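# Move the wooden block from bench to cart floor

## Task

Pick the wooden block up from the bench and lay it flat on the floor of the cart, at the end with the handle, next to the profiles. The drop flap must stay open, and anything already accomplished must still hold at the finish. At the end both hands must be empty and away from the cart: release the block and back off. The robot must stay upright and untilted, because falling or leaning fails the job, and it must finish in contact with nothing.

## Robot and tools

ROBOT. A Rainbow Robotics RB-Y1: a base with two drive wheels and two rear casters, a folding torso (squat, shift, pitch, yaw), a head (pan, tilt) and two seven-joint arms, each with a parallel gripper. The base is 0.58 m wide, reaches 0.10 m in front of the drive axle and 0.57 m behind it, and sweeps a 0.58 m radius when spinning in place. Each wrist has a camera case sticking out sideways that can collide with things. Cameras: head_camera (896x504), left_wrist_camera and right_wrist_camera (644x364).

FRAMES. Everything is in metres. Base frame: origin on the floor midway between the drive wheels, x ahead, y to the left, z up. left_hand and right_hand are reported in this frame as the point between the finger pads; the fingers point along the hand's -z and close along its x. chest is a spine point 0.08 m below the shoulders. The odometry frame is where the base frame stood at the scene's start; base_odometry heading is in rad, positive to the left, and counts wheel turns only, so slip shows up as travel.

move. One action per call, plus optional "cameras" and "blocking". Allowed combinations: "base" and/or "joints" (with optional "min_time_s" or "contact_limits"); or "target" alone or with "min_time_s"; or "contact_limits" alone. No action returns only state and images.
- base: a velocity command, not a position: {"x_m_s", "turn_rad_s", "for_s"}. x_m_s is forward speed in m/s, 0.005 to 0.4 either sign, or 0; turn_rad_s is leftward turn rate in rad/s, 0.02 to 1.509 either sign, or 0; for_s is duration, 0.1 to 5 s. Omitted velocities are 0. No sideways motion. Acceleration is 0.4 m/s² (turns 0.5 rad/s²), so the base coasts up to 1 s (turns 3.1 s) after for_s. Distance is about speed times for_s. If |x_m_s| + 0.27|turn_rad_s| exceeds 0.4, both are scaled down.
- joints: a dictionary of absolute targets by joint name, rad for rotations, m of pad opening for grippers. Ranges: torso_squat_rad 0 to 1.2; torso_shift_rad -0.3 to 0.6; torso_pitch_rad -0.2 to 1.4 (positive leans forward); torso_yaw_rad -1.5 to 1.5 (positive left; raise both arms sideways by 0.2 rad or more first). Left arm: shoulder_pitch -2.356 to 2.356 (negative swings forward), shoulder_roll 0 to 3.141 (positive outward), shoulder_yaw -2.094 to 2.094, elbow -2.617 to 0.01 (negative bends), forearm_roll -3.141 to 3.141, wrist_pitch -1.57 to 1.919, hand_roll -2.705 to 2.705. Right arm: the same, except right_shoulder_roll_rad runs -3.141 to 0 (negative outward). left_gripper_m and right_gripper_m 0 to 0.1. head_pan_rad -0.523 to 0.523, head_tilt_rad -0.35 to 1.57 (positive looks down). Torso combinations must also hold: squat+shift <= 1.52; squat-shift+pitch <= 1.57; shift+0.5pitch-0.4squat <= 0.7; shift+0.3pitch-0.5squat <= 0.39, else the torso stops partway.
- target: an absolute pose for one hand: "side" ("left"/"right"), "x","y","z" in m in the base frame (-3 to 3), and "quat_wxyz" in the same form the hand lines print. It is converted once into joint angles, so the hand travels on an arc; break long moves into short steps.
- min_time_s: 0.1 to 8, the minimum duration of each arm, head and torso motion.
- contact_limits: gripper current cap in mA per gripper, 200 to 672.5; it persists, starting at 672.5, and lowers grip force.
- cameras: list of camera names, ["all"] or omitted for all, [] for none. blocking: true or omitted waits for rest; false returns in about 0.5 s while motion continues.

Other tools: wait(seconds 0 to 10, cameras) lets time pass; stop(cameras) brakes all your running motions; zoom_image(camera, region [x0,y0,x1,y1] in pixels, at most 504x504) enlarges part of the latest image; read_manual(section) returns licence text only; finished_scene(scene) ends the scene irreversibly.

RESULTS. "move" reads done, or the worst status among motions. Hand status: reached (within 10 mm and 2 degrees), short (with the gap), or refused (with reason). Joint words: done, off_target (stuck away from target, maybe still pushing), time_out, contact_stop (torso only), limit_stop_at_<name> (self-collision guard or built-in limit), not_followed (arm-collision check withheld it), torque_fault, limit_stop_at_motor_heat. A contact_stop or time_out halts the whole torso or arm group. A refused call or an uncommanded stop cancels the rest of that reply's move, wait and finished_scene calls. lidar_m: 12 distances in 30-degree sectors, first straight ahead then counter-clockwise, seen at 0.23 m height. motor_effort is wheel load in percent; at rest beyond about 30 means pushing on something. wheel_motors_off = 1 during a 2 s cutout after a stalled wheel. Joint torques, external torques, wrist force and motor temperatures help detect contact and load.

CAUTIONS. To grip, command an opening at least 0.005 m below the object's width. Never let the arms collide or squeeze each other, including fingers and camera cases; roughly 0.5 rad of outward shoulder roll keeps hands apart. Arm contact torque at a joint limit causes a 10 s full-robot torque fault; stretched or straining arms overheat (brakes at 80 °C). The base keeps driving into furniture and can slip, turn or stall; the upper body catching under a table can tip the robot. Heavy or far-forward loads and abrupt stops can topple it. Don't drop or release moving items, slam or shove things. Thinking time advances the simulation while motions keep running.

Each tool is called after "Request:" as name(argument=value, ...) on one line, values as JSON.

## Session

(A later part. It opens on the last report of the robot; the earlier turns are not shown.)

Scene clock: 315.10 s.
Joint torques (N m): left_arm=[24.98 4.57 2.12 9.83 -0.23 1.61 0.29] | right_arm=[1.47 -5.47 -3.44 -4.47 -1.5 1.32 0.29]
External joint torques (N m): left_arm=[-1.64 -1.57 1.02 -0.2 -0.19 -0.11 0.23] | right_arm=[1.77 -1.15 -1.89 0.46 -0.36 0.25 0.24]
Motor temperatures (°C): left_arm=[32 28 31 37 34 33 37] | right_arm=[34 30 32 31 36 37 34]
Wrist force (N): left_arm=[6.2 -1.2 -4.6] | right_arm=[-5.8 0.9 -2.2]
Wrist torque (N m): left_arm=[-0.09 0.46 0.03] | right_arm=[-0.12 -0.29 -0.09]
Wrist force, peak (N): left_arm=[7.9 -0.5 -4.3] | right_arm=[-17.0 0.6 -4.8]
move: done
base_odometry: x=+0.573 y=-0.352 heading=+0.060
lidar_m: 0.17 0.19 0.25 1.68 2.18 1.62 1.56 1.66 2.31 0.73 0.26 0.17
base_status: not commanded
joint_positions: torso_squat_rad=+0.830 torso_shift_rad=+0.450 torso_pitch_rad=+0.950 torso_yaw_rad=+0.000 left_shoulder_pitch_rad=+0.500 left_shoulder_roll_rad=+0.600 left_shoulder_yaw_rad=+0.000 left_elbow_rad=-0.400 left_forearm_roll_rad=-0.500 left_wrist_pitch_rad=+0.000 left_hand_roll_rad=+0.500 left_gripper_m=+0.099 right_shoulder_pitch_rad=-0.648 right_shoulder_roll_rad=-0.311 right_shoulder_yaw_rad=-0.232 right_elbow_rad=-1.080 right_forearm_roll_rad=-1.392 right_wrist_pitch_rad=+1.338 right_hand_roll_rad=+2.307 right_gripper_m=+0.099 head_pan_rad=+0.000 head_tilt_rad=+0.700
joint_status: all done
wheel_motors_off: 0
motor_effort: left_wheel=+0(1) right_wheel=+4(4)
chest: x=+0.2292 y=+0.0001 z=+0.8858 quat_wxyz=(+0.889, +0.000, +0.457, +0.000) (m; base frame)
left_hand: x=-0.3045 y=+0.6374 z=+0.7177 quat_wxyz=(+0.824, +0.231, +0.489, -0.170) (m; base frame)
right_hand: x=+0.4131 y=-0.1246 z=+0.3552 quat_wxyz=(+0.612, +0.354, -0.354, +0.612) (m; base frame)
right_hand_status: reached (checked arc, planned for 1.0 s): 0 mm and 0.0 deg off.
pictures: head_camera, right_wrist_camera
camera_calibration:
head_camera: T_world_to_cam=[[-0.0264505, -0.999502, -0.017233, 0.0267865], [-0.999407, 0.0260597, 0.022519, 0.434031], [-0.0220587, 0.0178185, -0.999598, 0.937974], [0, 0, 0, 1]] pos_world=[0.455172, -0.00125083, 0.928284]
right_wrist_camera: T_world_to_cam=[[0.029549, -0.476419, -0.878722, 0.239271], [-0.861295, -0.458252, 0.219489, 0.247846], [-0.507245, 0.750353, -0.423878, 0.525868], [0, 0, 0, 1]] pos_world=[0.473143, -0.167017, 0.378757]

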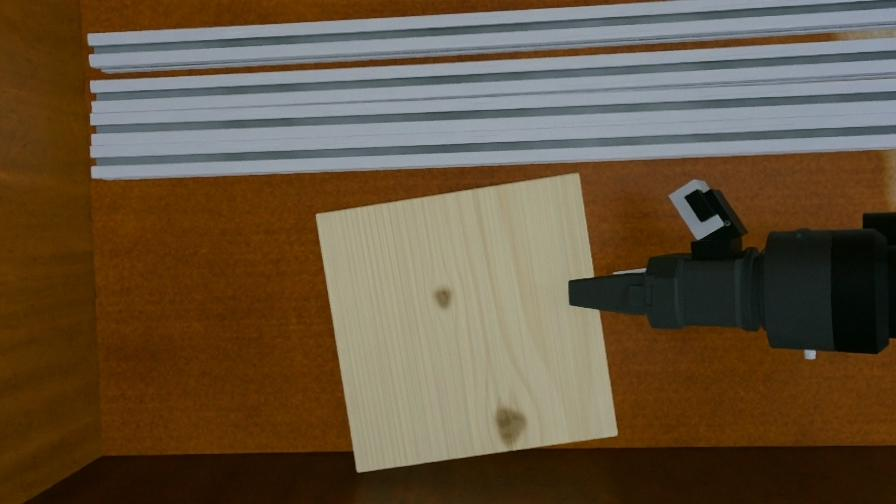

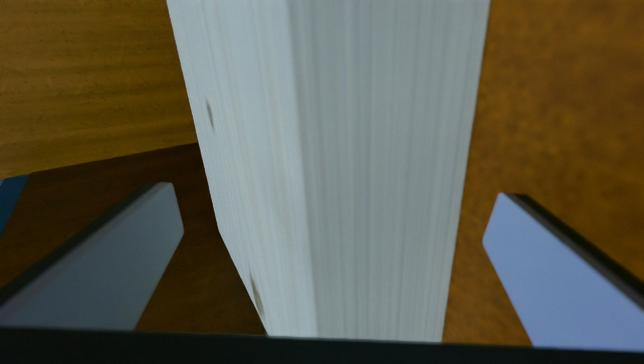

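Request:
move(target={"side":"right","x":0.41,"y":-0.185,"z":0.37,"quat_wxyz":[0.6124,0.3536,-0.3536,0.6124]}, min_time_s=1, cameras=[])

Request:
move(joints={"right_gripper_m":0.0}, cameras=[])

Request:
move(target={"side":"right","x":0.388,"y":-0.18,"z":0.34,"quat_wxyz":[0.6124,0.3536,-0.3536,0.6124]}, min_time_s=1, cameras=["head_camera"])

Request:
move(target={"side":"right","x":0.388,"y":-0.11,"z":0.34,"quat_wxyz":[0.6124,0.3536,-0.3536,0.6124]}, min_time_s=2, cameras=["head_camera"])

Scene clock: 319.63 s.
Joint torques (N m): left_arm=[24.63 4.96 2.28 9.94 -0.23 1.51 0.31] | right_arm=[2.14 -8.06 -4.3 -4.11 -1.58 1.29 0.2]
External joint torques (N m): left_arm=[-1.99 -1.18 1.18 -0.08 -0.19 -0.21 0.26] | right_arm=[1.53 -1.1 -1.81 0.51 -0.47 0.17 0.15]
Motor temperatures (°C): left_arm=[32 28 31 37 34 33 37] | right_arm=[34 30 32 31 36 37 34]
Wrist force (N): left_arm=[5.8 -0.7 -4.0] | right_arm=[-5.5 1.1 -2.2]
Wrist torque (N m): left_arm=[-0.14 0.44 0.07] | right_arm=[-0.16 -0.24 -0.13]
Wrist force, peak (N): left_arm=[7.1 -0.9 -5.4] | right_arm=[-6.3 0.8 -2.0]
move: done
base_odometry: x=+0.573 y=-0.352 heading=+0.060
lidar_m: 0.16 0.18 0.25 1.68 2.18 1.61 1.56 1.66 2.32 0.71 0.25 0.18
base_status: not commanded
joint_positions: torso_squat_rad=+0.830 torso_shift_rad=+0.450 torso_pitch_rad=+0.950 torso_yaw_rad=+0.000 left_shoulder_pitch_rad=+0.500 left_shoulder_roll_rad=+0.600 left_shoulder_yaw_rad=+0.000 left_elbow_rad=-0.400 left_forearm_roll_rad=-0.500 left_wrist_pitch_rad=+0.000 left_hand_roll_rad=+0.500 left_gripper_m=+0.099 right_shoulder_pitch_rad=-0.617 right_shoulder_roll_rad=-0.415 right_shoulder_yaw_rad=-0.295 right_elbow_rad=-1.061 right_forearm_roll_rad=-1.464 right_wrist_pitch_rad=+1.442 right_hand_roll_rad=+2.344 right_gripper_m=+0.099 head_pan_rad=+0.000 head_tilt_rad=+0.700
joint_status: all done
wheel_motors_off: 0
motor_effort: left_wheel=+0(1) right_wheel=+2(4)
chest: x=+0.2292 y=+0.0001 z=+0.8858 quat_wxyz=(+0.889, +0.000, +0.457, +0.000) (m; base frame)
left_hand: x=-0.3045 y=+0.6374 z=+0.7177 quat_wxyz=(+0.824, +0.231, +0.489, -0.170) (m; base frame)
right_hand: x=+0.4101 y=-0.1846 z=+0.3700 quat_wxyz=(+0.612, +0.354, -0.354, +0.612) (m; base frame)
right_hand_status: reached (checked arc, planned for 1.0 s): 0 mm and 0.0 deg off.
pictures: none
No camera images: "cameras" was empty.

Scene clock: 321.30 s.
Joint torques (N m): left_arm=[24.98 5.18 2.35 9.91 -0.34 1.56 0.29] | right_arm=[2.2 -8.23 -4.25 -4.11 -1.43 1.33 0.27]
External joint torques (N m): left_arm=[-1.64 -0.96 1.26 -0.12 -0.3 -0.16 0.24] | right_arm=[1.58 -1.27 -1.77 0.5 -0.32 0.2 0.22]
Motor temperatures (°C): left_arm=[32 28 31 37 34 33 37] | right_arm=[34 30 32 31 36 37 34]
Wrist force (N): left_arm=[6.3 -0.7 -4.4] | right_arm=[-5.4 1.1 -2.3]
Wrist torque (N m): left_arm=[-0.11 0.45 0.05] | right_arm=[-0.20 -0.23 -0.11]
Wrist force, peak (N): left_arm=[7.1 -1.0 -5.2] | right_arm=[-6.4 0.7 -2.2]
move: done
base_odometry: x=+0.573 y=-0.352 heading=+0.060
lidar_m: 0.16 0.18 0.25 1.67 2.18 1.61 1.57 1.66 2.31 0.72 0.26 0.18
base_status: not commanded
joint_positions: torso_squat_rad=+0.830 torso_shift_rad=+0.450 torso_pitch_rad=+0.950 torso_yaw_rad=+0.000 left_shoulder_pitch_rad=+0.500 left_shoulder_roll_rad=+0.600 left_shoulder_yaw_rad=+0.000 left_elbow_rad=-0.400 left_forearm_roll_rad=-0.500 left_wrist_pitch_rad=+0.000 left_hand_roll_rad=+0.500 left_gripper_m=+0.099 right_shoulder_pitch_rad=-0.617 right_shoulder_roll_rad=-0.415 right_shoulder_yaw_rad=-0.295 right_elbow_rad=-1.061 right_forearm_roll_rad=-1.464 right_wrist_pitch_rad=+1.442 right_hand_roll_rad=+2.344 right_gripper_m=+0.000 head_pan_rad=+0.000 head_tilt_rad=+0.700
joint_status: all done
wheel_motors_off: 0
motor_effort: left_wheel=+0(1) right_wheel=+2(4)
chest: x=+0.2292 y=+0.0001 z=+0.8858 quat_wxyz=(+0.889, +0.000, +0.457, +0.000) (m; base frame)
left_hand: x=-0.3045 y=+0.6374 z=+0.7177 quat_wxyz=(+0.824, +0.231, +0.489, -0.170) (m; base frame)
right_hand: x=+0.4101 y=-0.1846 z=+0.3700 quat_wxyz=(+0.612, +0.354, -0.354, +0.612) (m; base frame)
pictures: none
No camera images: "cameras" was empty.

Scene clock: 322.63 s.
Joint torques (N m): left_arm=[24.9 4.76 2.37 9.99 -0.24 1.55 0.25] | right_arm=[-0.01 -5.24 -0.79 -3.17 -0.9 1.19 0.09]
External joint torques (N m): left_arm=[-1.72 -1.38 1.28 -0.03 -0.2 -0.17 0.2] | right_arm=[-0.85 1.35 1.12 0.39 0.01 -0.11 0.05]
Motor temperatures (°C): left_arm=[32 28 31 37 34 33 37] | right_arm=[34 30 32 31 36 37 34]
Wrist force (N): left_arm=[5.8 -0.8 -4.5] | right_arm=[-5.8 1.2 -2.4]
Wrist torque (N m): left_arm=[-0.13 0.40 0.01] | right_arm=[-0.15 -0.26 -0.12]
Wrist force, peak (N): left_arm=[7.2 -0.9 -4.5] | right_arm=[-6.1 1.7 -2.6]
move: done
base_odometry: x=+0.573 y=-0.352 heading=+0.060
lidar_m: 0.17 0.18 0.24 1.68 2.18 1.61 1.56 1.66 2.31 0.72 0.25 0.18
base_status: not commanded
joint_positions: torso_squat_rad=+0.830 torso_shift_rad=+0.450 torso_pitch_rad=+0.950 torso_yaw_rad=+0.000 left_shoulder_pitch_rad=+0.500 left_shoulder_roll_rad=+0.600 left_shoulder_yaw_rad=+0.000 left_elbow_rad=-0.400 left_forearm_roll_rad=-0.500 left_wrist_pitch_rad=+0.000 left_hand_roll_rad=+0.500 left_gripper_m=+0.099 right_shoulder_pitch_rad=-0.670 right_shoulder_roll_rad=-0.398 right_shoulder_yaw_rad=-0.290 right_elbow_rad=-0.853 right_forearm_roll_rad=-1.461 right_wrist_pitch_rad=+1.399 right_hand_roll_rad=+2.503 right_gripper_m=+0.000 head_pan_rad=+0.000 head_tilt_rad=+0.700
joint_status: all done
wheel_motors_off: 0
motor_effort: left_wheel=+0(1) right_wheel=+3(4)
chest: x=+0.2292 y=+0.0001 z=+0.8858 quat_wxyz=(+0.889, +0.000, +0.457, +0.000) (m; base frame)
left_hand: x=-0.3045 y=+0.6374 z=+0.7177 quat_wxyz=(+0.824, +0.231, +0.489, -0.170) (m; base frame)
right_hand: x=+0.3880 y=-0.1801 z=+0.3406 quat_wxyz=(+0.614, +0.352, -0.352, +0.613) (m; base frame)
right_hand_status: reached (checked arc, planned for 1.0 s): 1 mm and 0.3 deg off.
pictures: head_camera
camera_calibration:
head_camera: T_world_to_cam=[[-0.0264505, -0.999502, -0.017233, 0.0267865], [-0.999407, 0.0260597, 0.022519, 0.434031], [-0.0220587, 0.0178185, -0.999598, 0.937974], [0, 0, 0, 1]] pos_world=[0.455172, -0.00125083, 0.928284]

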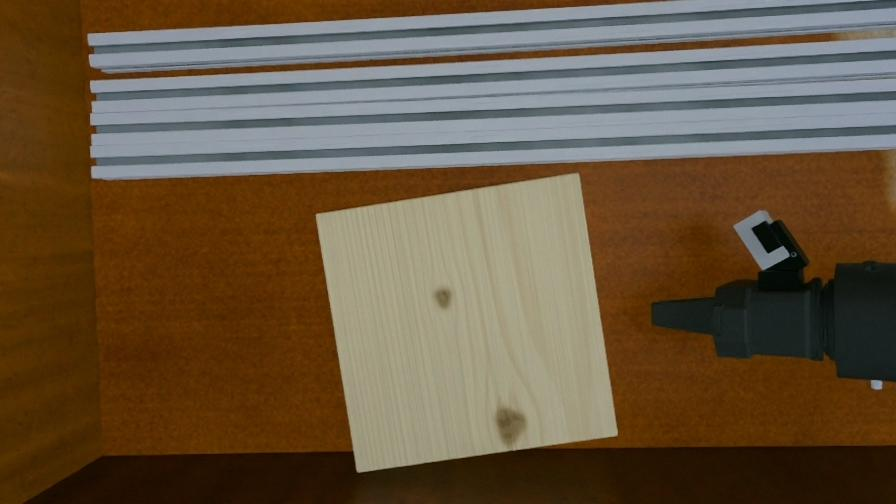

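Scene clock: 324.97 s.
Joint torques (N m): left_arm=[24.85 4.89 2.25 9.79 -0.28 1.56 0.26] | right_arm=[10.34 12.9 3.37 -2.06 -1.02 1.38 -0.24]
External joint torques (N m): left_arm=[-1.76 -1.25 1.16 -0.23 -0.24 -0.16 0.21] | right_arm=[9.91 16.32 4.54 2.37 0.03 0.22 -0.28]
Motor temperatures (°C): left_arm=[32 28 31 37 34 33 37] | right_arm=[34 30 32 31 36 37 34]
Wrist force (N): left_arm=[6.6 -1.3 -5.1] | right_arm=[-7.2 -0.1 11.0]
Wrist torque (N m): left_arm=[-0.04 0.48 0.06] | right_arm=[-0.03 -0.35 -0.12]
Wrist force, peak (N): left_arm=[7.3 -0.7 -4.7] | right_arm=[-9.6 3.0 9.1]
move: done
base_odometry: x=+0.573 y=-0.352 heading=+0.060
lidar_m: 0.16 0.18 0.24 1.67 2.18 1.62 1.57 1.67 2.32 0.71 0.25 0.18
base_status: not commanded
joint_positions: torso_squat_rad=+0.830 torso_shift_rad=+0.450 torso_pitch_rad=+0.950 torso_yaw_rad=+0.000 left_shoulder_pitch_rad=+0.500 left_shoulder_roll_rad=+0.600 left_shoulder_yaw_rad=+0.000 left_elbow_rad=-0.400 left_forearm_roll_rad=-0.500 left_wrist_pitch_rad=+0.000 left_hand_roll_rad=+0.500 left_gripper_m=+0.099 right_shoulder_pitch_rad=-0.633 right_shoulder_roll_rad=-0.272 right_shoulder_yaw_rad=-0.224 right_elbow_rad=-1.025 right_forearm_roll_rad=-1.384 right_wrist_pitch_rad=+1.298 right_hand_roll_rad=+2.387 right_gripper_m=+0.000 head_pan_rad=+0.000 head_tilt_rad=+0.700
joint_status: all done
wheel_motors_off: 0
motor_effort: left_wheel=-5(5) right_wheel=-8(9)
chest: x=+0.2291 y=+0.0002 z=+0.8860 quat_wxyz=(+0.889, +0.000, +0.457, +0.000) (m; base frame)
left_hand: x=-0.3046 y=+0.6374 z=+0.7173 quat_wxyz=(+0.824, +0.231, +0.489, -0.170) (m; base frame)
right_hand: x=+0.3904 y=-0.1122 z=+0.3409 quat_wxyz=(+0.612, +0.351, -0.354, +0.614) (m; base frame)
right_hand_status: reached (checked arc, planned for 2.0 s): 3 mm and 0.4 deg off.
pictures: head_camera
camera_calibration:
head_camera: T_world_to_cam=[[-0.0263239, -0.999511, -0.0168542, 0.0264775], [-0.999423, 0.0259522, 0.0219056, 0.434397], [-0.0214575, 0.0174211, -0.999618, 0.938011], [0, 0, 0, 1]] pos_world=[0.454971, -0.00115015, 0.928583]

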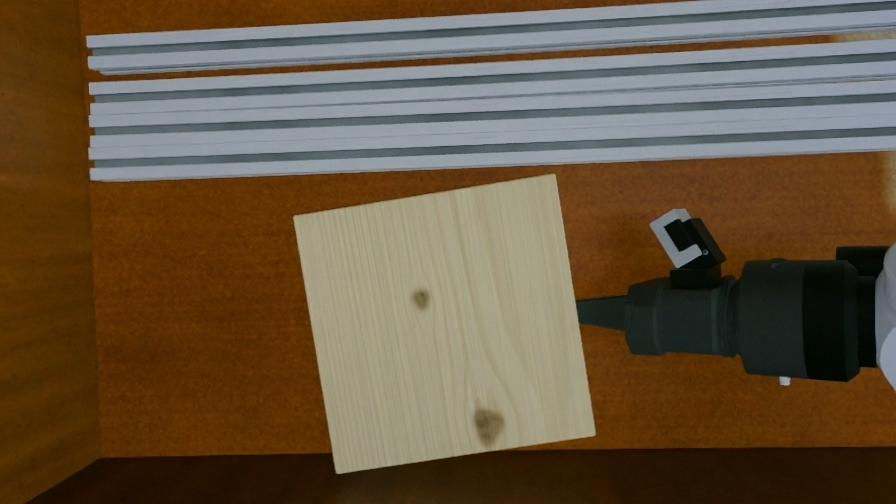

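Request:
move(joints={"torso_squat_rad":0.77}, min_time_s=1, cameras=[])

Request:
move(target={"side":"right","x":0.388,"y":-0.112,"z":0.341,"quat_wxyz":[0.6124,0.3536,-0.3536,0.6124]}, min_time_s=1, cameras=[])

Request:
move(target={"side":"right","x":0.386,"y":-0.03,"z":0.341,"quat_wxyz":[0.6124,0.3536,-0.3536,0.6124]}, min_time_s=2, cameras=["head_camera"])

Scene clock: 327.90 s.
Joint torques (N m): left_arm=[24.69 4.91 2.22 9.83 -0.3 1.65 0.26] | right_arm=[0.98 -0.97 -0.05 -4.54 -1.46 1.57 -0.22]
External joint torques (N m): left_arm=[-1.93 -1.23 1.13 -0.2 -0.26 -0.07 0.2] | right_arm=[0.47 2.35 1.09 -0.14 -0.42 0.4 -0.26]
Motor temperatures (°C): left_arm=[32 28 31 37 34 33 37] | right_arm=[34 30 32 31 36 37 34]
Wrist force (N): left_arm=[6.4 -1.5 -4.4] | right_arm=[-5.7 0.9 -2.4]
Wrist torque (N m): left_arm=[-0.05 0.47 0.06] | right_arm=[-0.12 -0.25 -0.12]
Wrist force, peak (N): left_arm=[7.2 -1.1 -4.9] | right_arm=[-8.9 -0.8 12.7]
move: done
base_odometry: x=+0.573 y=-0.352 heading=+0.060
lidar_m: 0.16 0.18 0.25 1.67 2.17 1.63 1.56 1.66 2.32 0.72 0.25 0.18
base_status: not commanded
joint_positions: torso_squat_rad=+0.770 torso_shift_rad=+0.450 torso_pitch_rad=+0.950 torso_yaw_rad=+0.000 left_shoulder_pitch_rad=+0.500 left_shoulder_roll_rad=+0.600 left_shoulder_yaw_rad=+0.000 left_elbow_rad=-0.400 left_forearm_roll_rad=-0.500 left_wrist_pitch_rad=+0.000 left_hand_roll_rad=+0.500 left_gripper_m=+0.099 right_shoulder_pitch_rad=-0.630 right_shoulder_roll_rad=-0.268 right_shoulder_yaw_rad=-0.223 right_elbow_rad=-1.024 right_forearm_roll_rad=-1.384 right_wrist_pitch_rad=+1.298 right_hand_roll_rad=+2.387 right_gripper_m=+0.000 head_pan_rad=+0.000 head_tilt_rad=+0.700
joint_status: all done
wheel_motors_off: 0
motor_effort: left_wheel=-2(5) right_wheel=+3(8)
chest: x=+0.2423 y=+0.0001 z=+0.9129 quat_wxyz=(+0.889, +0.000, +0.457, +0.000) (m; base frame)
left_hand: x=-0.2914 y=+0.6374 z=+0.7448 quat_wxyz=(+0.824, +0.231, +0.489, -0.170) (m; base frame)
right_hand: x=+0.4013 y=-0.1106 z=+0.3676 quat_wxyz=(+0.612, +0.353, -0.354, +0.612) (m; base frame)
pictures: none
No camera images: "cameras" was empty.

Scene clock: 329.23 s.
Joint torques (N m): left_arm=[24.75 5.01 2.36 9.91 -0.22 1.59 0.26] | right_arm=[-2.97 0.73 -1.45 -3.3 -2.08 1.98 0.21]
External joint torques (N m): left_arm=[-1.87 -1.13 1.26 -0.11 -0.19 -0.13 0.21] | right_arm=[-3.21 4.09 -0.57 -0.1 -1.24 0.64 0.17]
Motor temperatures (°C): left_arm=[32 28 31 37 34 33 37] | right_arm=[34 30 32 31 36 37 34]
Wrist force (N): left_arm=[6.6 -0.7 -4.6] | right_arm=[-9.4 3.0 3.4]
Wrist torque (N m): left_arm=[-0.11 0.49 0.04] | right_arm=[-0.10 -0.18 -0.05]
Wrist force, peak (N): left_arm=[7.4 0.0 -4.5] | right_arm=[-10.4 4.9 7.4]
move: done
base_odometry: x=+0.573 y=-0.352 heading=+0.059
lidar_m: 0.17 0.18 0.24 1.67 2.17 1.62 1.56 1.67 2.33 0.73 0.26 0.18
base_status: not commanded
joint_positions: torso_squat_rad=+0.770 torso_shift_rad=+0.450 torso_pitch_rad=+0.950 torso_yaw_rad=+0.000 left_shoulder_pitch_rad=+0.500 left_shoulder_roll_rad=+0.600 left_shoulder_yaw_rad=+0.000 left_elbow_rad=-0.400 left_forearm_roll_rad=-0.500 left_wrist_pitch_rad=+0.000 left_hand_roll_rad=+0.500 left_gripper_m=+0.099 right_shoulder_pitch_rad=-0.713 right_shoulder_roll_rad=-0.273 right_shoulder_yaw_rad=-0.241 right_elbow_rad=-0.781 right_forearm_roll_rad=-1.407 right_wrist_pitch_rad=+1.262 right_hand_roll_rad=+2.548 right_gripper_m=+0.000 head_pan_rad=+0.000 head_tilt_rad=+0.700
joint_status: all done
wheel_motors_off: 0
motor_effort: left_wheel=-1(3) right_wheel=+5(5)
chest: x=+0.2423 y=+0.0001 z=+0.9130 quat_wxyz=(+0.889, +0.000, +0.457, +0.000) (m; base frame)
left_hand: x=-0.2914 y=+0.6374 z=+0.7447 quat_wxyz=(+0.824, +0.231, +0.489, -0.170) (m; base frame)
right_hand: x=+0.3876 y=-0.1125 z=+0.3416 quat_wxyz=(+0.614, +0.351, -0.351, +0.613) (m; base frame)
right_hand_status: reached (checked arc, planned for 1.0 s): 1 mm and 0.5 deg off.
pictures: none
No camera images: "cameras" was empty.

Scene clock: 331.57 s.
Joint torques (N m): left_arm=[24.82 4.81 2.22 9.93 -0.25 1.53 0.21] | right_arm=[-0.29 8.52 3.28 -3.89 -0.95 1.26 -0.23]
External joint torques (N m): left_arm=[-1.8 -1.32 1.12 -0.1 -0.22 -0.19 0.16] | right_arm=[0.23 8.08 3.14 -0.22 -0.05 0 -0.27]
Motor temperatures (°C): left_arm=[33 28 31 37 34 33 37] | right_arm=[34 30 32 31 36 37 34]
Wrist force (N): left_arm=[6.3 -1.0 -4.6] | right_arm=[-7.1 1.4 11.8]
Wrist torque (N m): left_arm=[-0.07 0.48 0.05] | right_arm=[-0.12 -0.38 -0.13]
Wrist force, peak (N): left_arm=[7.2 -0.3 -5.1] | right_arm=[-7.1 0.8 12.9]
move: done
base_odometry: x=+0.573 y=-0.352 heading=+0.059
lidar_m: 0.17 0.18 0.24 1.68 2.19 1.62 1.56 1.67 2.33 0.72 0.25 0.18
base_status: not commanded
joint_positions: torso_squat_rad=+0.770 torso_shift_rad=+0.450 torso_pitch_rad=+0.950 torso_yaw_rad=+0.000 left_shoulder_pitch_rad=+0.500 left_shoulder_roll_rad=+0.600 left_shoulder_yaw_rad=+0.000 left_elbow_rad=-0.400 left_forearm_roll_rad=-0.500 left_wrist_pitch_rad=+0.000 left_hand_roll_rad=+0.500 left_gripper_m=+0.099 right_shoulder_pitch_rad=-0.712 right_shoulder_roll_rad=-0.129 right_shoulder_yaw_rad=-0.170 right_elbow_rad=-0.861 right_forearm_roll_rad=-1.324 right_wrist_pitch_rad=+1.133 right_hand_roll_rad=+2.468 right_gripper_m=+0.000 head_pan_rad=+0.000 head_tilt_rad=+0.700
joint_status: all done
wheel_motors_off: 0
motor_effort: left_wheel=-2(3) right_wheel=+5(7)
chest: x=+0.2423 y=+0.0001 z=+0.9130 quat_wxyz=(+0.889, +0.000, +0.457, +0.000) (m; base frame)
left_hand: x=-0.2914 y=+0.6374 z=+0.7447 quat_wxyz=(+0.824, +0.231, +0.489, -0.170) (m; base frame)
right_hand: x=+0.3863 y=-0.0313 z=+0.3407 quat_wxyz=(+0.613, +0.353, -0.353, +0.613) (m; base frame)
right_hand_status: reached (checked arc, planned for 2.0 s): 1 mm and 0.1 deg off.
pictures: head_camera
camera_calibration:
head_camera: T_world_to_cam=[[-0.0265396, -0.999503, -0.0170351, 0.0274525], [-0.999409, 0.0261567, 0.0223173, 0.446604], [-0.0218606, 0.0176174, -0.999606, 0.965364], [0, 0, 0, 1]] pos_world=[0.468172, -0.00125003, 0.955484]

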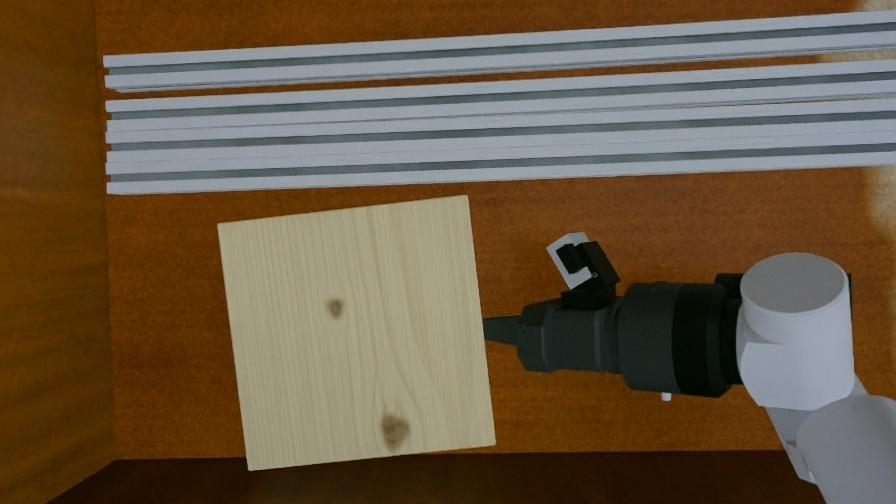

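Request:
move(target={"side":"right","x":0.382,"y":0.03,"z":0.341,"quat_wxyz":[0.6124,0.3536,-0.3536,0.6124]}, min_time_s=1.5, cameras=["head_camera"])

Request:
move(target={"side":"right","x":0.385,"y":-0.10,"z":0.36,"quat_wxyz":[0.6124,0.3536,-0.3536,0.6124]}, min_time_s=1.2, cameras=[])

Request:
move(target={"side":"right","x":0.40,"y":-0.12,"z":0.56,"quat_wxyz":[0.6124,0.3536,-0.3536,0.6124]}, min_time_s=1.5, cameras=["head_camera"])

Scene clock: 335.47 s.
Joint torques (N m): left_arm=[24.8 5 2.3 9.84 -0.21 1.54 0.14] | right_arm=[-3.92 11.35 3.66 -2.41 -0.99 1.43 -0.33]
External joint torques (N m): left_arm=[-1.82 -1.14 1.2 -0.18 -0.18 -0.18 0.09] | right_arm=[-2.69 8.07 2.72 1.21 -0.11 0.19 -0.38]
Motor temperatures (°C): left_arm=[33 28 31 37 34 33 37] | right_arm=[34 30 32 30 36 37 34]
Wrist force (N): left_arm=[6.4 -0.8 -4.3] | right_arm=[-7.5 1.3 10.1]
Wrist torque (N m): left_arm=[-0.15 0.46 0.04] | right_arm=[-0.14 -0.33 -0.06]
Wrist force, peak (N): left_arm=[7.2 -0.6 -5.4] | right_arm=[-7.0 -0.5 14.1]
move: done
base_odometry: x=+0.573 y=-0.352 heading=+0.059
lidar_m: 0.16 0.18 0.25 1.68 2.17 1.61 1.56 1.68 2.30 0.70 0.25 0.18
base_status: not commanded
joint_positions: torso_squat_rad=+0.770 torso_shift_rad=+0.450 torso_pitch_rad=+0.950 torso_yaw_rad=+0.000 left_shoulder_pitch_rad=+0.500 left_shoulder_roll_rad=+0.600 left_shoulder_yaw_rad=+0.000 left_elbow_rad=-0.400 left_forearm_roll_rad=-0.500 left_wrist_pitch_rad=+0.000 left_hand_roll_rad=+0.500 left_gripper_m=+0.099 right_shoulder_pitch_rad=-0.739 right_shoulder_roll_rad=-0.026 right_shoulder_yaw_rad=-0.125 right_elbow_rad=-0.839 right_forearm_roll_rad=-1.269 right_wrist_pitch_rad=+1.025 right_hand_roll_rad=+2.446 right_gripper_m=+0.000 head_pan_rad=+0.000 head_tilt_rad=+0.700
joint_status: all done
wheel_motors_off: 0
motor_effort: left_wheel=-3(3) right_wheel=+5(7)
chest: x=+0.2423 y=+0.0001 z=+0.9130 quat_wxyz=(+0.889, +0.000, +0.457, +0.000) (m; base frame)
left_hand: x=-0.2914 y=+0.6374 z=+0.7447 quat_wxyz=(+0.824, +0.231, +0.489, -0.170) (m; base frame)
right_hand: x=+0.3820 y=+0.0286 z=+0.3405 quat_wxyz=(+0.613, +0.353, -0.353, +0.613) (m; base frame)
right_hand_status: reached (checked arc, planned for 1.5 s): 1 mm and 0.1 deg off.
pictures: head_camera
camera_calibration:
head_camera: T_world_to_cam=[[-0.0265413, -0.999503, -0.0170378, 0.0274558], [-0.999411, 0.0261602, 0.0222174, 0.4467], [-0.0217607, 0.0176174, -0.999608, 0.965319], [0, 0, 0, 1]] pos_world=[0.468171, -0.00125002, 0.955483]

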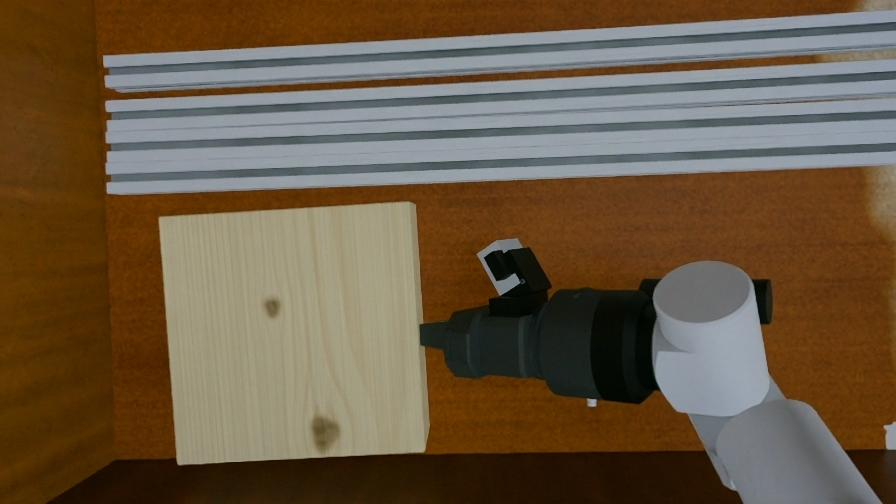

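Scene clock: 337.00 s.
Joint torques (N m): left_arm=[24.62 4.9 2.08 9.89 -0.22 1.53 0.26] | right_arm=[2.55 -3.02 -2.41 -4.59 -1.27 1.42 -0.36]
External joint torques (N m): left_arm=[-2 -1.24 0.99 -0.13 -0.18 -0.19 0.21] | right_arm=[1.57 -0.4 -1.53 -0.54 -0.29 0.19 -0.4]
Motor temperatures (°C): left_arm=[33 28 31 37 34 33 37] | right_arm=[34 30 31 30 35 37 34]
Wrist force (N): left_arm=[6.4 -0.6 -4.9] | right_arm=[-5.8 1.3 -2.5]
Wrist torque (N m): left_arm=[-0.11 0.48 0.04] | right_arm=[-0.20 -0.27 -0.09]
Wrist force, peak (N): left_arm=[7.1 -1.6 -4.7] | right_arm=[-7.7 1.4 10.3]
move: done
base_odometry: x=+0.573 y=-0.352 heading=+0.059
lidar_m: 0.17 0.18 0.24 1.69 2.19 1.62 1.56 1.66 2.32 0.73 0.26 0.18
base_status: not commanded
joint_positions: torso_squat_rad=+0.770 torso_shift_rad=+0.450 torso_pitch_rad=+0.950 torso_yaw_rad=+0.000 left_shoulder_pitch_rad=+0.500 left_shoulder_roll_rad=+0.600 left_shoulder_yaw_rad=+0.000 left_elbow_rad=-0.400 left_forearm_roll_rad=-0.500 left_wrist_pitch_rad=+0.000 left_hand_roll_rad=+0.500 left_gripper_m=+0.099 right_shoulder_pitch_rad=-0.620 right_shoulder_roll_rad=-0.240 right_shoulder_yaw_rad=-0.214 right_elbow_rad=-0.989 right_forearm_roll_rad=-1.380 right_wrist_pitch_rad=+1.271 right_hand_roll_rad=+2.434 right_gripper_m=+0.000 head_pan_rad=+0.000 head_tilt_rad=+0.700
joint_status: all done
wheel_motors_off: 0
motor_effort: left_wheel=-2(3) right_wheel=+4(6)
chest: x=+0.2423 y=+0.0001 z=+0.9130 quat_wxyz=(+0.889, +0.000, +0.457, +0.000) (m; base frame)
left_hand: x=-0.2915 y=+0.6374 z=+0.7448 quat_wxyz=(+0.824, +0.231, +0.489, -0.170) (m; base frame)
right_hand: x=+0.3849 y=-0.0994 z=+0.3597 quat_wxyz=(+0.611, +0.355, -0.354, +0.612) (m; base frame)
right_hand_status: reached (checked arc, planned for 1.2 s): 1 mm and 0.2 deg off.
pictures: none
No camera images: "cameras" was empty.

Scene clock: 338.83 s.
Joint torques (N m): left_arm=[24.78 5.02 2.27 9.89 -0.3 1.66 0.33] | right_arm=[4.1 -4.16 -4.13 -8.05 -1.71 0.23 0.34]
External joint torques (N m): left_arm=[-1.84 -1.13 1.17 -0.14 -0.27 -0.06 0.28] | right_arm=[0.32 -0.95 -1.83 -0.45 -0.16 0.03 0.3]
Motor temperatures (°C): left_arm=[33 28 31 37 34 33 37] | right_arm=[34 30 31 30 35 37 34]
Wrist force (N): left_arm=[6.7 -0.9 -4.7] | right_arm=[-5.3 1.4 -2.2]
Wrist torque (N m): left_arm=[-0.09 0.52 0.07] | right_arm=[-0.20 -0.20 -0.13]
Wrist force, peak (N): left_arm=[7.0 -1.1 -5.1] | right_arm=[-6.5 1.6 -2.2]
move: done
base_odometry: x=+0.573 y=-0.352 heading=+0.060
lidar_m: 0.16 0.17 0.25 1.68 2.17 1.62 1.57 1.66 2.32 0.73 0.26 0.18
base_status: not commanded
joint_positions: torso_squat_rad=+0.770 torso_shift_rad=+0.450 torso_pitch_rad=+0.950 torso_yaw_rad=+0.000 left_shoulder_pitch_rad=+0.500 left_shoulder_roll_rad=+0.600 left_shoulder_yaw_rad=+0.000 left_elbow_rad=-0.400 left_forearm_roll_rad=-0.500 left_wrist_pitch_rad=+0.000 left_hand_roll_rad=+0.500 left_gripper_m=+0.099 right_shoulder_pitch_rad=-0.201 right_shoulder_roll_rad=-0.290 right_shoulder_yaw_rad=-0.278 right_elbow_rad=-2.117 right_forearm_roll_rad=-1.403 right_wrist_pitch_rad=+1.510 right_hand_roll_rad=+1.723 right_gripper_m=+0.000 head_pan_rad=+0.000 head_tilt_rad=+0.700
joint_status: all done
wheel_motors_off: 0
motor_effort: left_wheel=+0(2) right_wheel=+5(6)
chest: x=+0.2423 y=+0.0001 z=+0.9130 quat_wxyz=(+0.889, +0.000, +0.457, +0.000) (m; base frame)
left_hand: x=-0.2915 y=+0.6374 z=+0.7448 quat_wxyz=(+0.824, +0.231, +0.489, -0.169) (m; base frame)
right_hand: x=+0.4000 y=-0.1198 z=+0.5600 quat_wxyz=(+0.612, +0.354, -0.354, +0.612) (m; base frame)
right_hand_status: reached (checked arc, planned for 1.5 s): 0 mm and 0.1 deg off.
pictures: head_camera
camera_calibration:
head_camera: T_world_to_cam=[[-0.0264472, -0.999502, -0.0172386, 0.0276028], [-0.999411, 0.0260599, 0.0223191, 0.446603], [-0.0218588, 0.0178187, -0.999602, 0.965359], [0, 0, 0, 1]] pos_world=[0.468172, -0.00125083, 0.955484]

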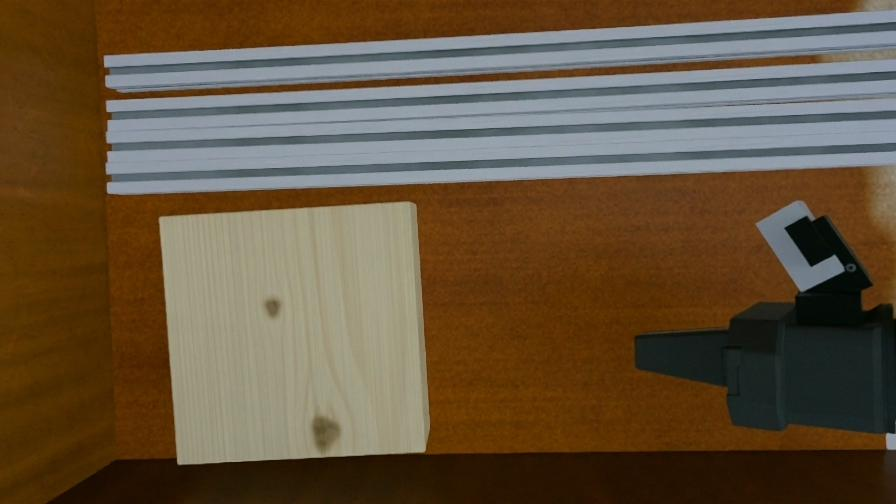

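Request:
move(target={"side":"right","x":0.42,"y":-0.18,"z":0.76,"quat_wxyz":[0.6124,0.3536,-0.3536,0.6124]}, min_time_s=1.5, cameras=[])

Request:
move(joints={"torso_pitch_rad":0.2,"torso_shift_rad":0.1,"torso_squat_rad":0.5}, cameras=["head_camera"])

Request:
move(base={"x_m_s":-0.25,"for_s":2.2}, joints={"torso_shift_rad":0.0,"torso_pitch_rad":0.0,"torso_squat_rad":0.4}, cameras=["head_camera"])

Scene clock: 342.30 s.
Joint torques (N m): left_arm=[24.76 4.84 2.29 9.9 -0.28 1.57 0.16] | right_arm=[3.01 -7.69 -6.16 -4.81 -1.52 -0.73 -0.03]
External joint torques (N m): left_arm=[-1.86 -1.3 1.19 -0.12 -0.25 -0.15 0.11] | right_arm=[-0.4 -0.94 -1.44 -0.51 -0.13 0.06 -0.07]
Motor temperatures (°C): left_arm=[33 28 31 37 34 33 37] | right_arm=[34 30 31 30 35 37 34]
Wrist force (N): left_arm=[5.6 -0.1 -4.3] | right_arm=[-5.7 1.4 -2.1]
Wrist torque (N m): left_arm=[-0.12 0.39 0.07] | right_arm=[-0.22 -0.26 -0.13]
Wrist force, peak (N): left_arm=[7.2 0.1 -5.5] | right_arm=[-6.5 2.1 -2.0]
move: done
base_odometry: x=+0.573 y=-0.352 heading=+0.060
lidar_m: 0.16 0.18 0.26 1.68 2.19 1.61 1.57 1.66 2.32 0.72 0.27 0.18
base_status: not commanded
joint_positions: torso_squat_rad=+0.770 torso_shift_rad=+0.450 torso_pitch_rad=+0.950 torso_yaw_rad=+0.000 left_shoulder_pitch_rad=+0.500 left_shoulder_roll_rad=+0.600 left_shoulder_yaw_rad=+0.000 left_elbow_rad=-0.400 left_forearm_roll_rad=-0.500 left_wrist_pitch_rad=+0.000 left_hand_roll_rad=+0.500 left_gripper_m=+0.099 right_shoulder_pitch_rad=-0.202 right_shoulder_roll_rad=-0.588 right_shoulder_yaw_rad=-0.863 right_elbow_rad=-2.560 right_forearm_roll_rad=-2.030 right_wrist_pitch_rad=+1.670 right_hand_roll_rad=+1.111 right_gripper_m=+0.000 head_pan_rad=+0.000 head_tilt_rad=+0.700
joint_status: all done
wheel_motors_off: 0
motor_effort: left_wheel=-1(1) right_wheel=+4(6)
chest: x=+0.2423 y=+0.0001 z=+0.9130 quat_wxyz=(+0.889, +0.000, +0.457, +0.000) (m; base frame)
left_hand: x=-0.2915 y=+0.6374 z=+0.7448 quat_wxyz=(+0.824, +0.231, +0.489, -0.169) (m; base frame)
right_hand: x=+0.4200 y=-0.1799 z=+0.7600 quat_wxyz=(+0.612, +0.354, -0.354, +0.612) (m; base frame)
right_hand_status: reached (checked arc, planned for 1.5 s): 0 mm and 0.0 deg off.
pictures: none
No camera images: "cameras" was empty.

Scene clock: 345.60 s.
Joint torques (N m): left_arm=[12.35 12.36 3.36 4.17 -0.22 0.74 0.18] | right_arm=[-5.35 -9.96 -4.34 -1.96 -0.66 -1.69 0.13]
External joint torques (N m): left_arm=[-1.43 -2.06 0.95 -0.37 -0.23 -0.25 0.15] | right_arm=[-0.34 -0.16 -1.26 -0.46 -0.2 0.06 0.11]
Motor temperatures (°C): left_arm=[32 28 31 36 34 33 37] | right_arm=[34 30 31 30 35 37 34]
Wrist force (N): left_arm=[2.9 -1.7 -6.7] | right_arm=[-5.2 5.8 -2.1]
Wrist torque (N m): left_arm=[-0.15 0.34 0.04] | right_arm=[-0.45 -0.27 -0.11]
Wrist force, peak (N): left_arm=[6.8 -1.0 -5.3] | right_arm=[-5.2 5.8 -2.1]
move: done
base_odometry: x=+0.573 y=-0.352 heading=+0.060
lidar_m: 0.16 0.18 0.26 1.68 2.18 1.63 1.56 1.66 2.32 0.73 0.26 0.18
base_status: not commanded
joint_positions: torso_squat_rad=+0.500 torso_shift_rad=+0.100 torso_pitch_rad=+0.200 torso_yaw_rad=+0.000 left_shoulder_pitch_rad=+0.500 left_shoulder_roll_rad=+0.600 left_shoulder_yaw_rad=+0.000 left_elbow_rad=-0.400 left_forearm_roll_rad=-0.500 left_wrist_pitch_rad=+0.000 left_hand_roll_rad=+0.500 left_gripper_m=+0.099 right_shoulder_pitch_rad=-0.202 right_shoulder_roll_rad=-0.588 right_shoulder_yaw_rad=-0.863 right_elbow_rad=-2.560 right_forearm_roll_rad=-2.030 right_wrist_pitch_rad=+1.670 right_hand_roll_rad=+1.111 right_gripper_m=+0.000 head_pan_rad=+0.000 head_tilt_rad=+0.700
joint_status: all done
wheel_motors_off: 0
motor_effort: left_wheel=+4(7) right_wheel=+1(5)
chest: x=-0.1052 y=+0.0001 z=+1.1950 quat_wxyz=(+0.995, +0.000, +0.100, +0.000) (m; base frame)
left_hand: x=-0.3811 y=+0.6374 z=+0.7081 quat_wxyz=(+0.946, +0.277, +0.154, -0.073) (m; base frame)
right_hand: x=+0.1291 y=-0.1799 z=+1.2042 quat_wxyz=(+0.440, +0.105, -0.553, +0.699) (m; base frame)
pictures: head_camera
camera_calibration:
head_camera: T_world_to_cam=[[-0.00752345, -0.999504, -0.0305773, 0.041183], [-0.746436, 0.0259611, -0.664951, 0.940938], [0.665415, 0.0178213, -0.746261, 1.00924], [0, 0, 0, 1]] pos_world=[0.0310964, -0.00125113, 1.38009]

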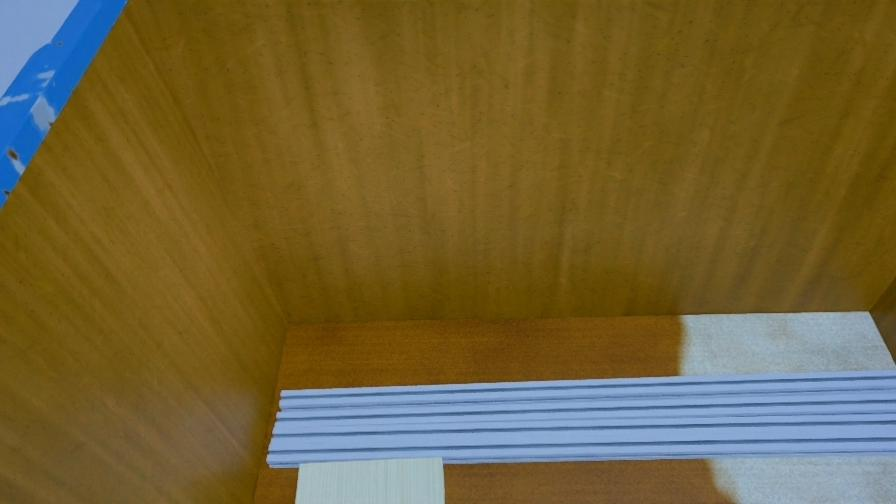

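Scene clock: 348.80 s.
Joint torques (N m): left_arm=[7.62 12.9 3.84 2.56 -0.18 0.44 0.19] | right_arm=[-7.43 -10.53 -3.9 -0.85 -0.25 -1.73 0]
External joint torques (N m): left_arm=[-1.05 -2.52 1.29 0.07 -0.2 -0.25 0.18] | right_arm=[-0.45 -0.8 -1.61 -0.31 -0.11 0.12 -0.02]
Motor temperatures (°C): left_arm=[32 28 31 36 34 33 37] | right_arm=[34 30 31 30 35 37 34]
Wrist force (N): left_arm=[1.9 -2.4 -6.5] | right_arm=[-3.9 6.2 -1.1]
Wrist torque (N m): left_arm=[-0.04 0.28 0.04] | right_arm=[-0.45 -0.21 -0.12]
Wrist force, peak (N): left_arm=[3.6 -2.2 -7.1] | right_arm=[-4.0 6.5 -1.5]
move: done
base_odometry: x=+0.023 y=-0.385 heading=+0.061
lidar_m: 0.71 0.75 1.90 3.64 1.41 1.05 1.01 1.08 1.52 4.52 1.04 0.75
base_status: done (sent for 2.2 of 2.2 s)
joint_positions: torso_squat_rad=+0.400 torso_shift_rad=+0.000 torso_pitch_rad=+0.000 torso_yaw_rad=+0.000 left_shoulder_pitch_rad=+0.500 left_shoulder_roll_rad=+0.600 left_shoulder_yaw_rad=+0.000 left_elbow_rad=-0.400 left_forearm_roll_rad=-0.500 left_wrist_pitch_rad=+0.000 left_hand_roll_rad=+0.500 left_gripper_m=+0.099 right_shoulder_pitch_rad=-0.202 right_shoulder_roll_rad=-0.588 right_shoulder_yaw_rad=-0.863 right_elbow_rad=-2.560 right_forearm_roll_rad=-2.030 right_wrist_pitch_rad=+1.670 right_hand_roll_rad=+1.111 right_gripper_m=+0.000 head_pan_rad=+0.000 head_tilt_rad=+0.700
joint_status: all done
wheel_motors_off: 0
motor_effort: left_wheel=+22(50) right_wheel=-19(40)
chest: x=-0.2281 y=+0.0001 z=+1.2347 quat_wxyz=(+1.000, +0.000, +0.000, +0.000) (m; base frame)
left_hand: x=-0.4016 y=+0.6375 z=+0.7027 quat_wxyz=(+0.956, +0.283, +0.058, -0.045) (m; base frame)
right_hand: x=-0.0002 y=-0.1799 z=+1.2902 quat_wxyz=(+0.383, +0.035, -0.595, +0.706) (m; base frame)
pictures: head_camera
camera_calibration:
head_camera: T_world_to_cam=[[-0.00129818, -0.999504, -0.0314649, 0.0439869], [-0.599385, 0.0259642, -0.80004, 1.07594], [0.80046, 0.017821, -0.599121, 0.96965], [0, 0, 0, 1]] pos_world=[-0.131205, -0.00125112, 1.44312]

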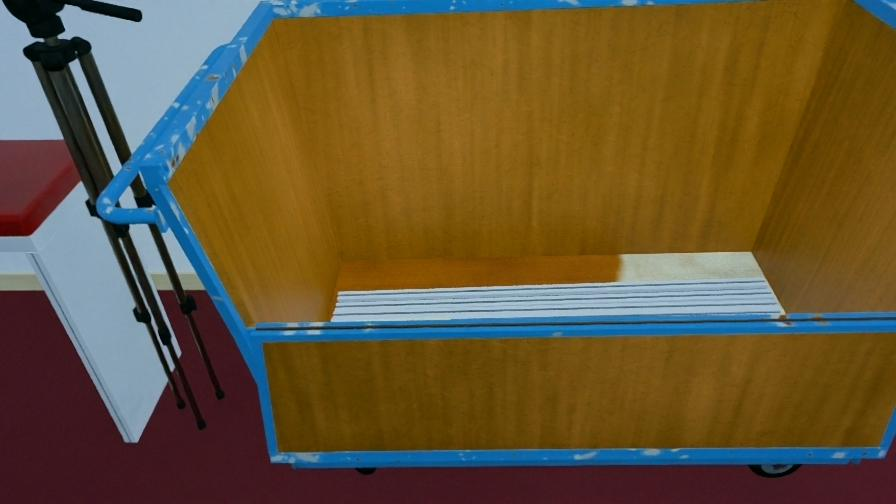

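Request:
finished_scene(scene=2)

The scene is finished: the task was done.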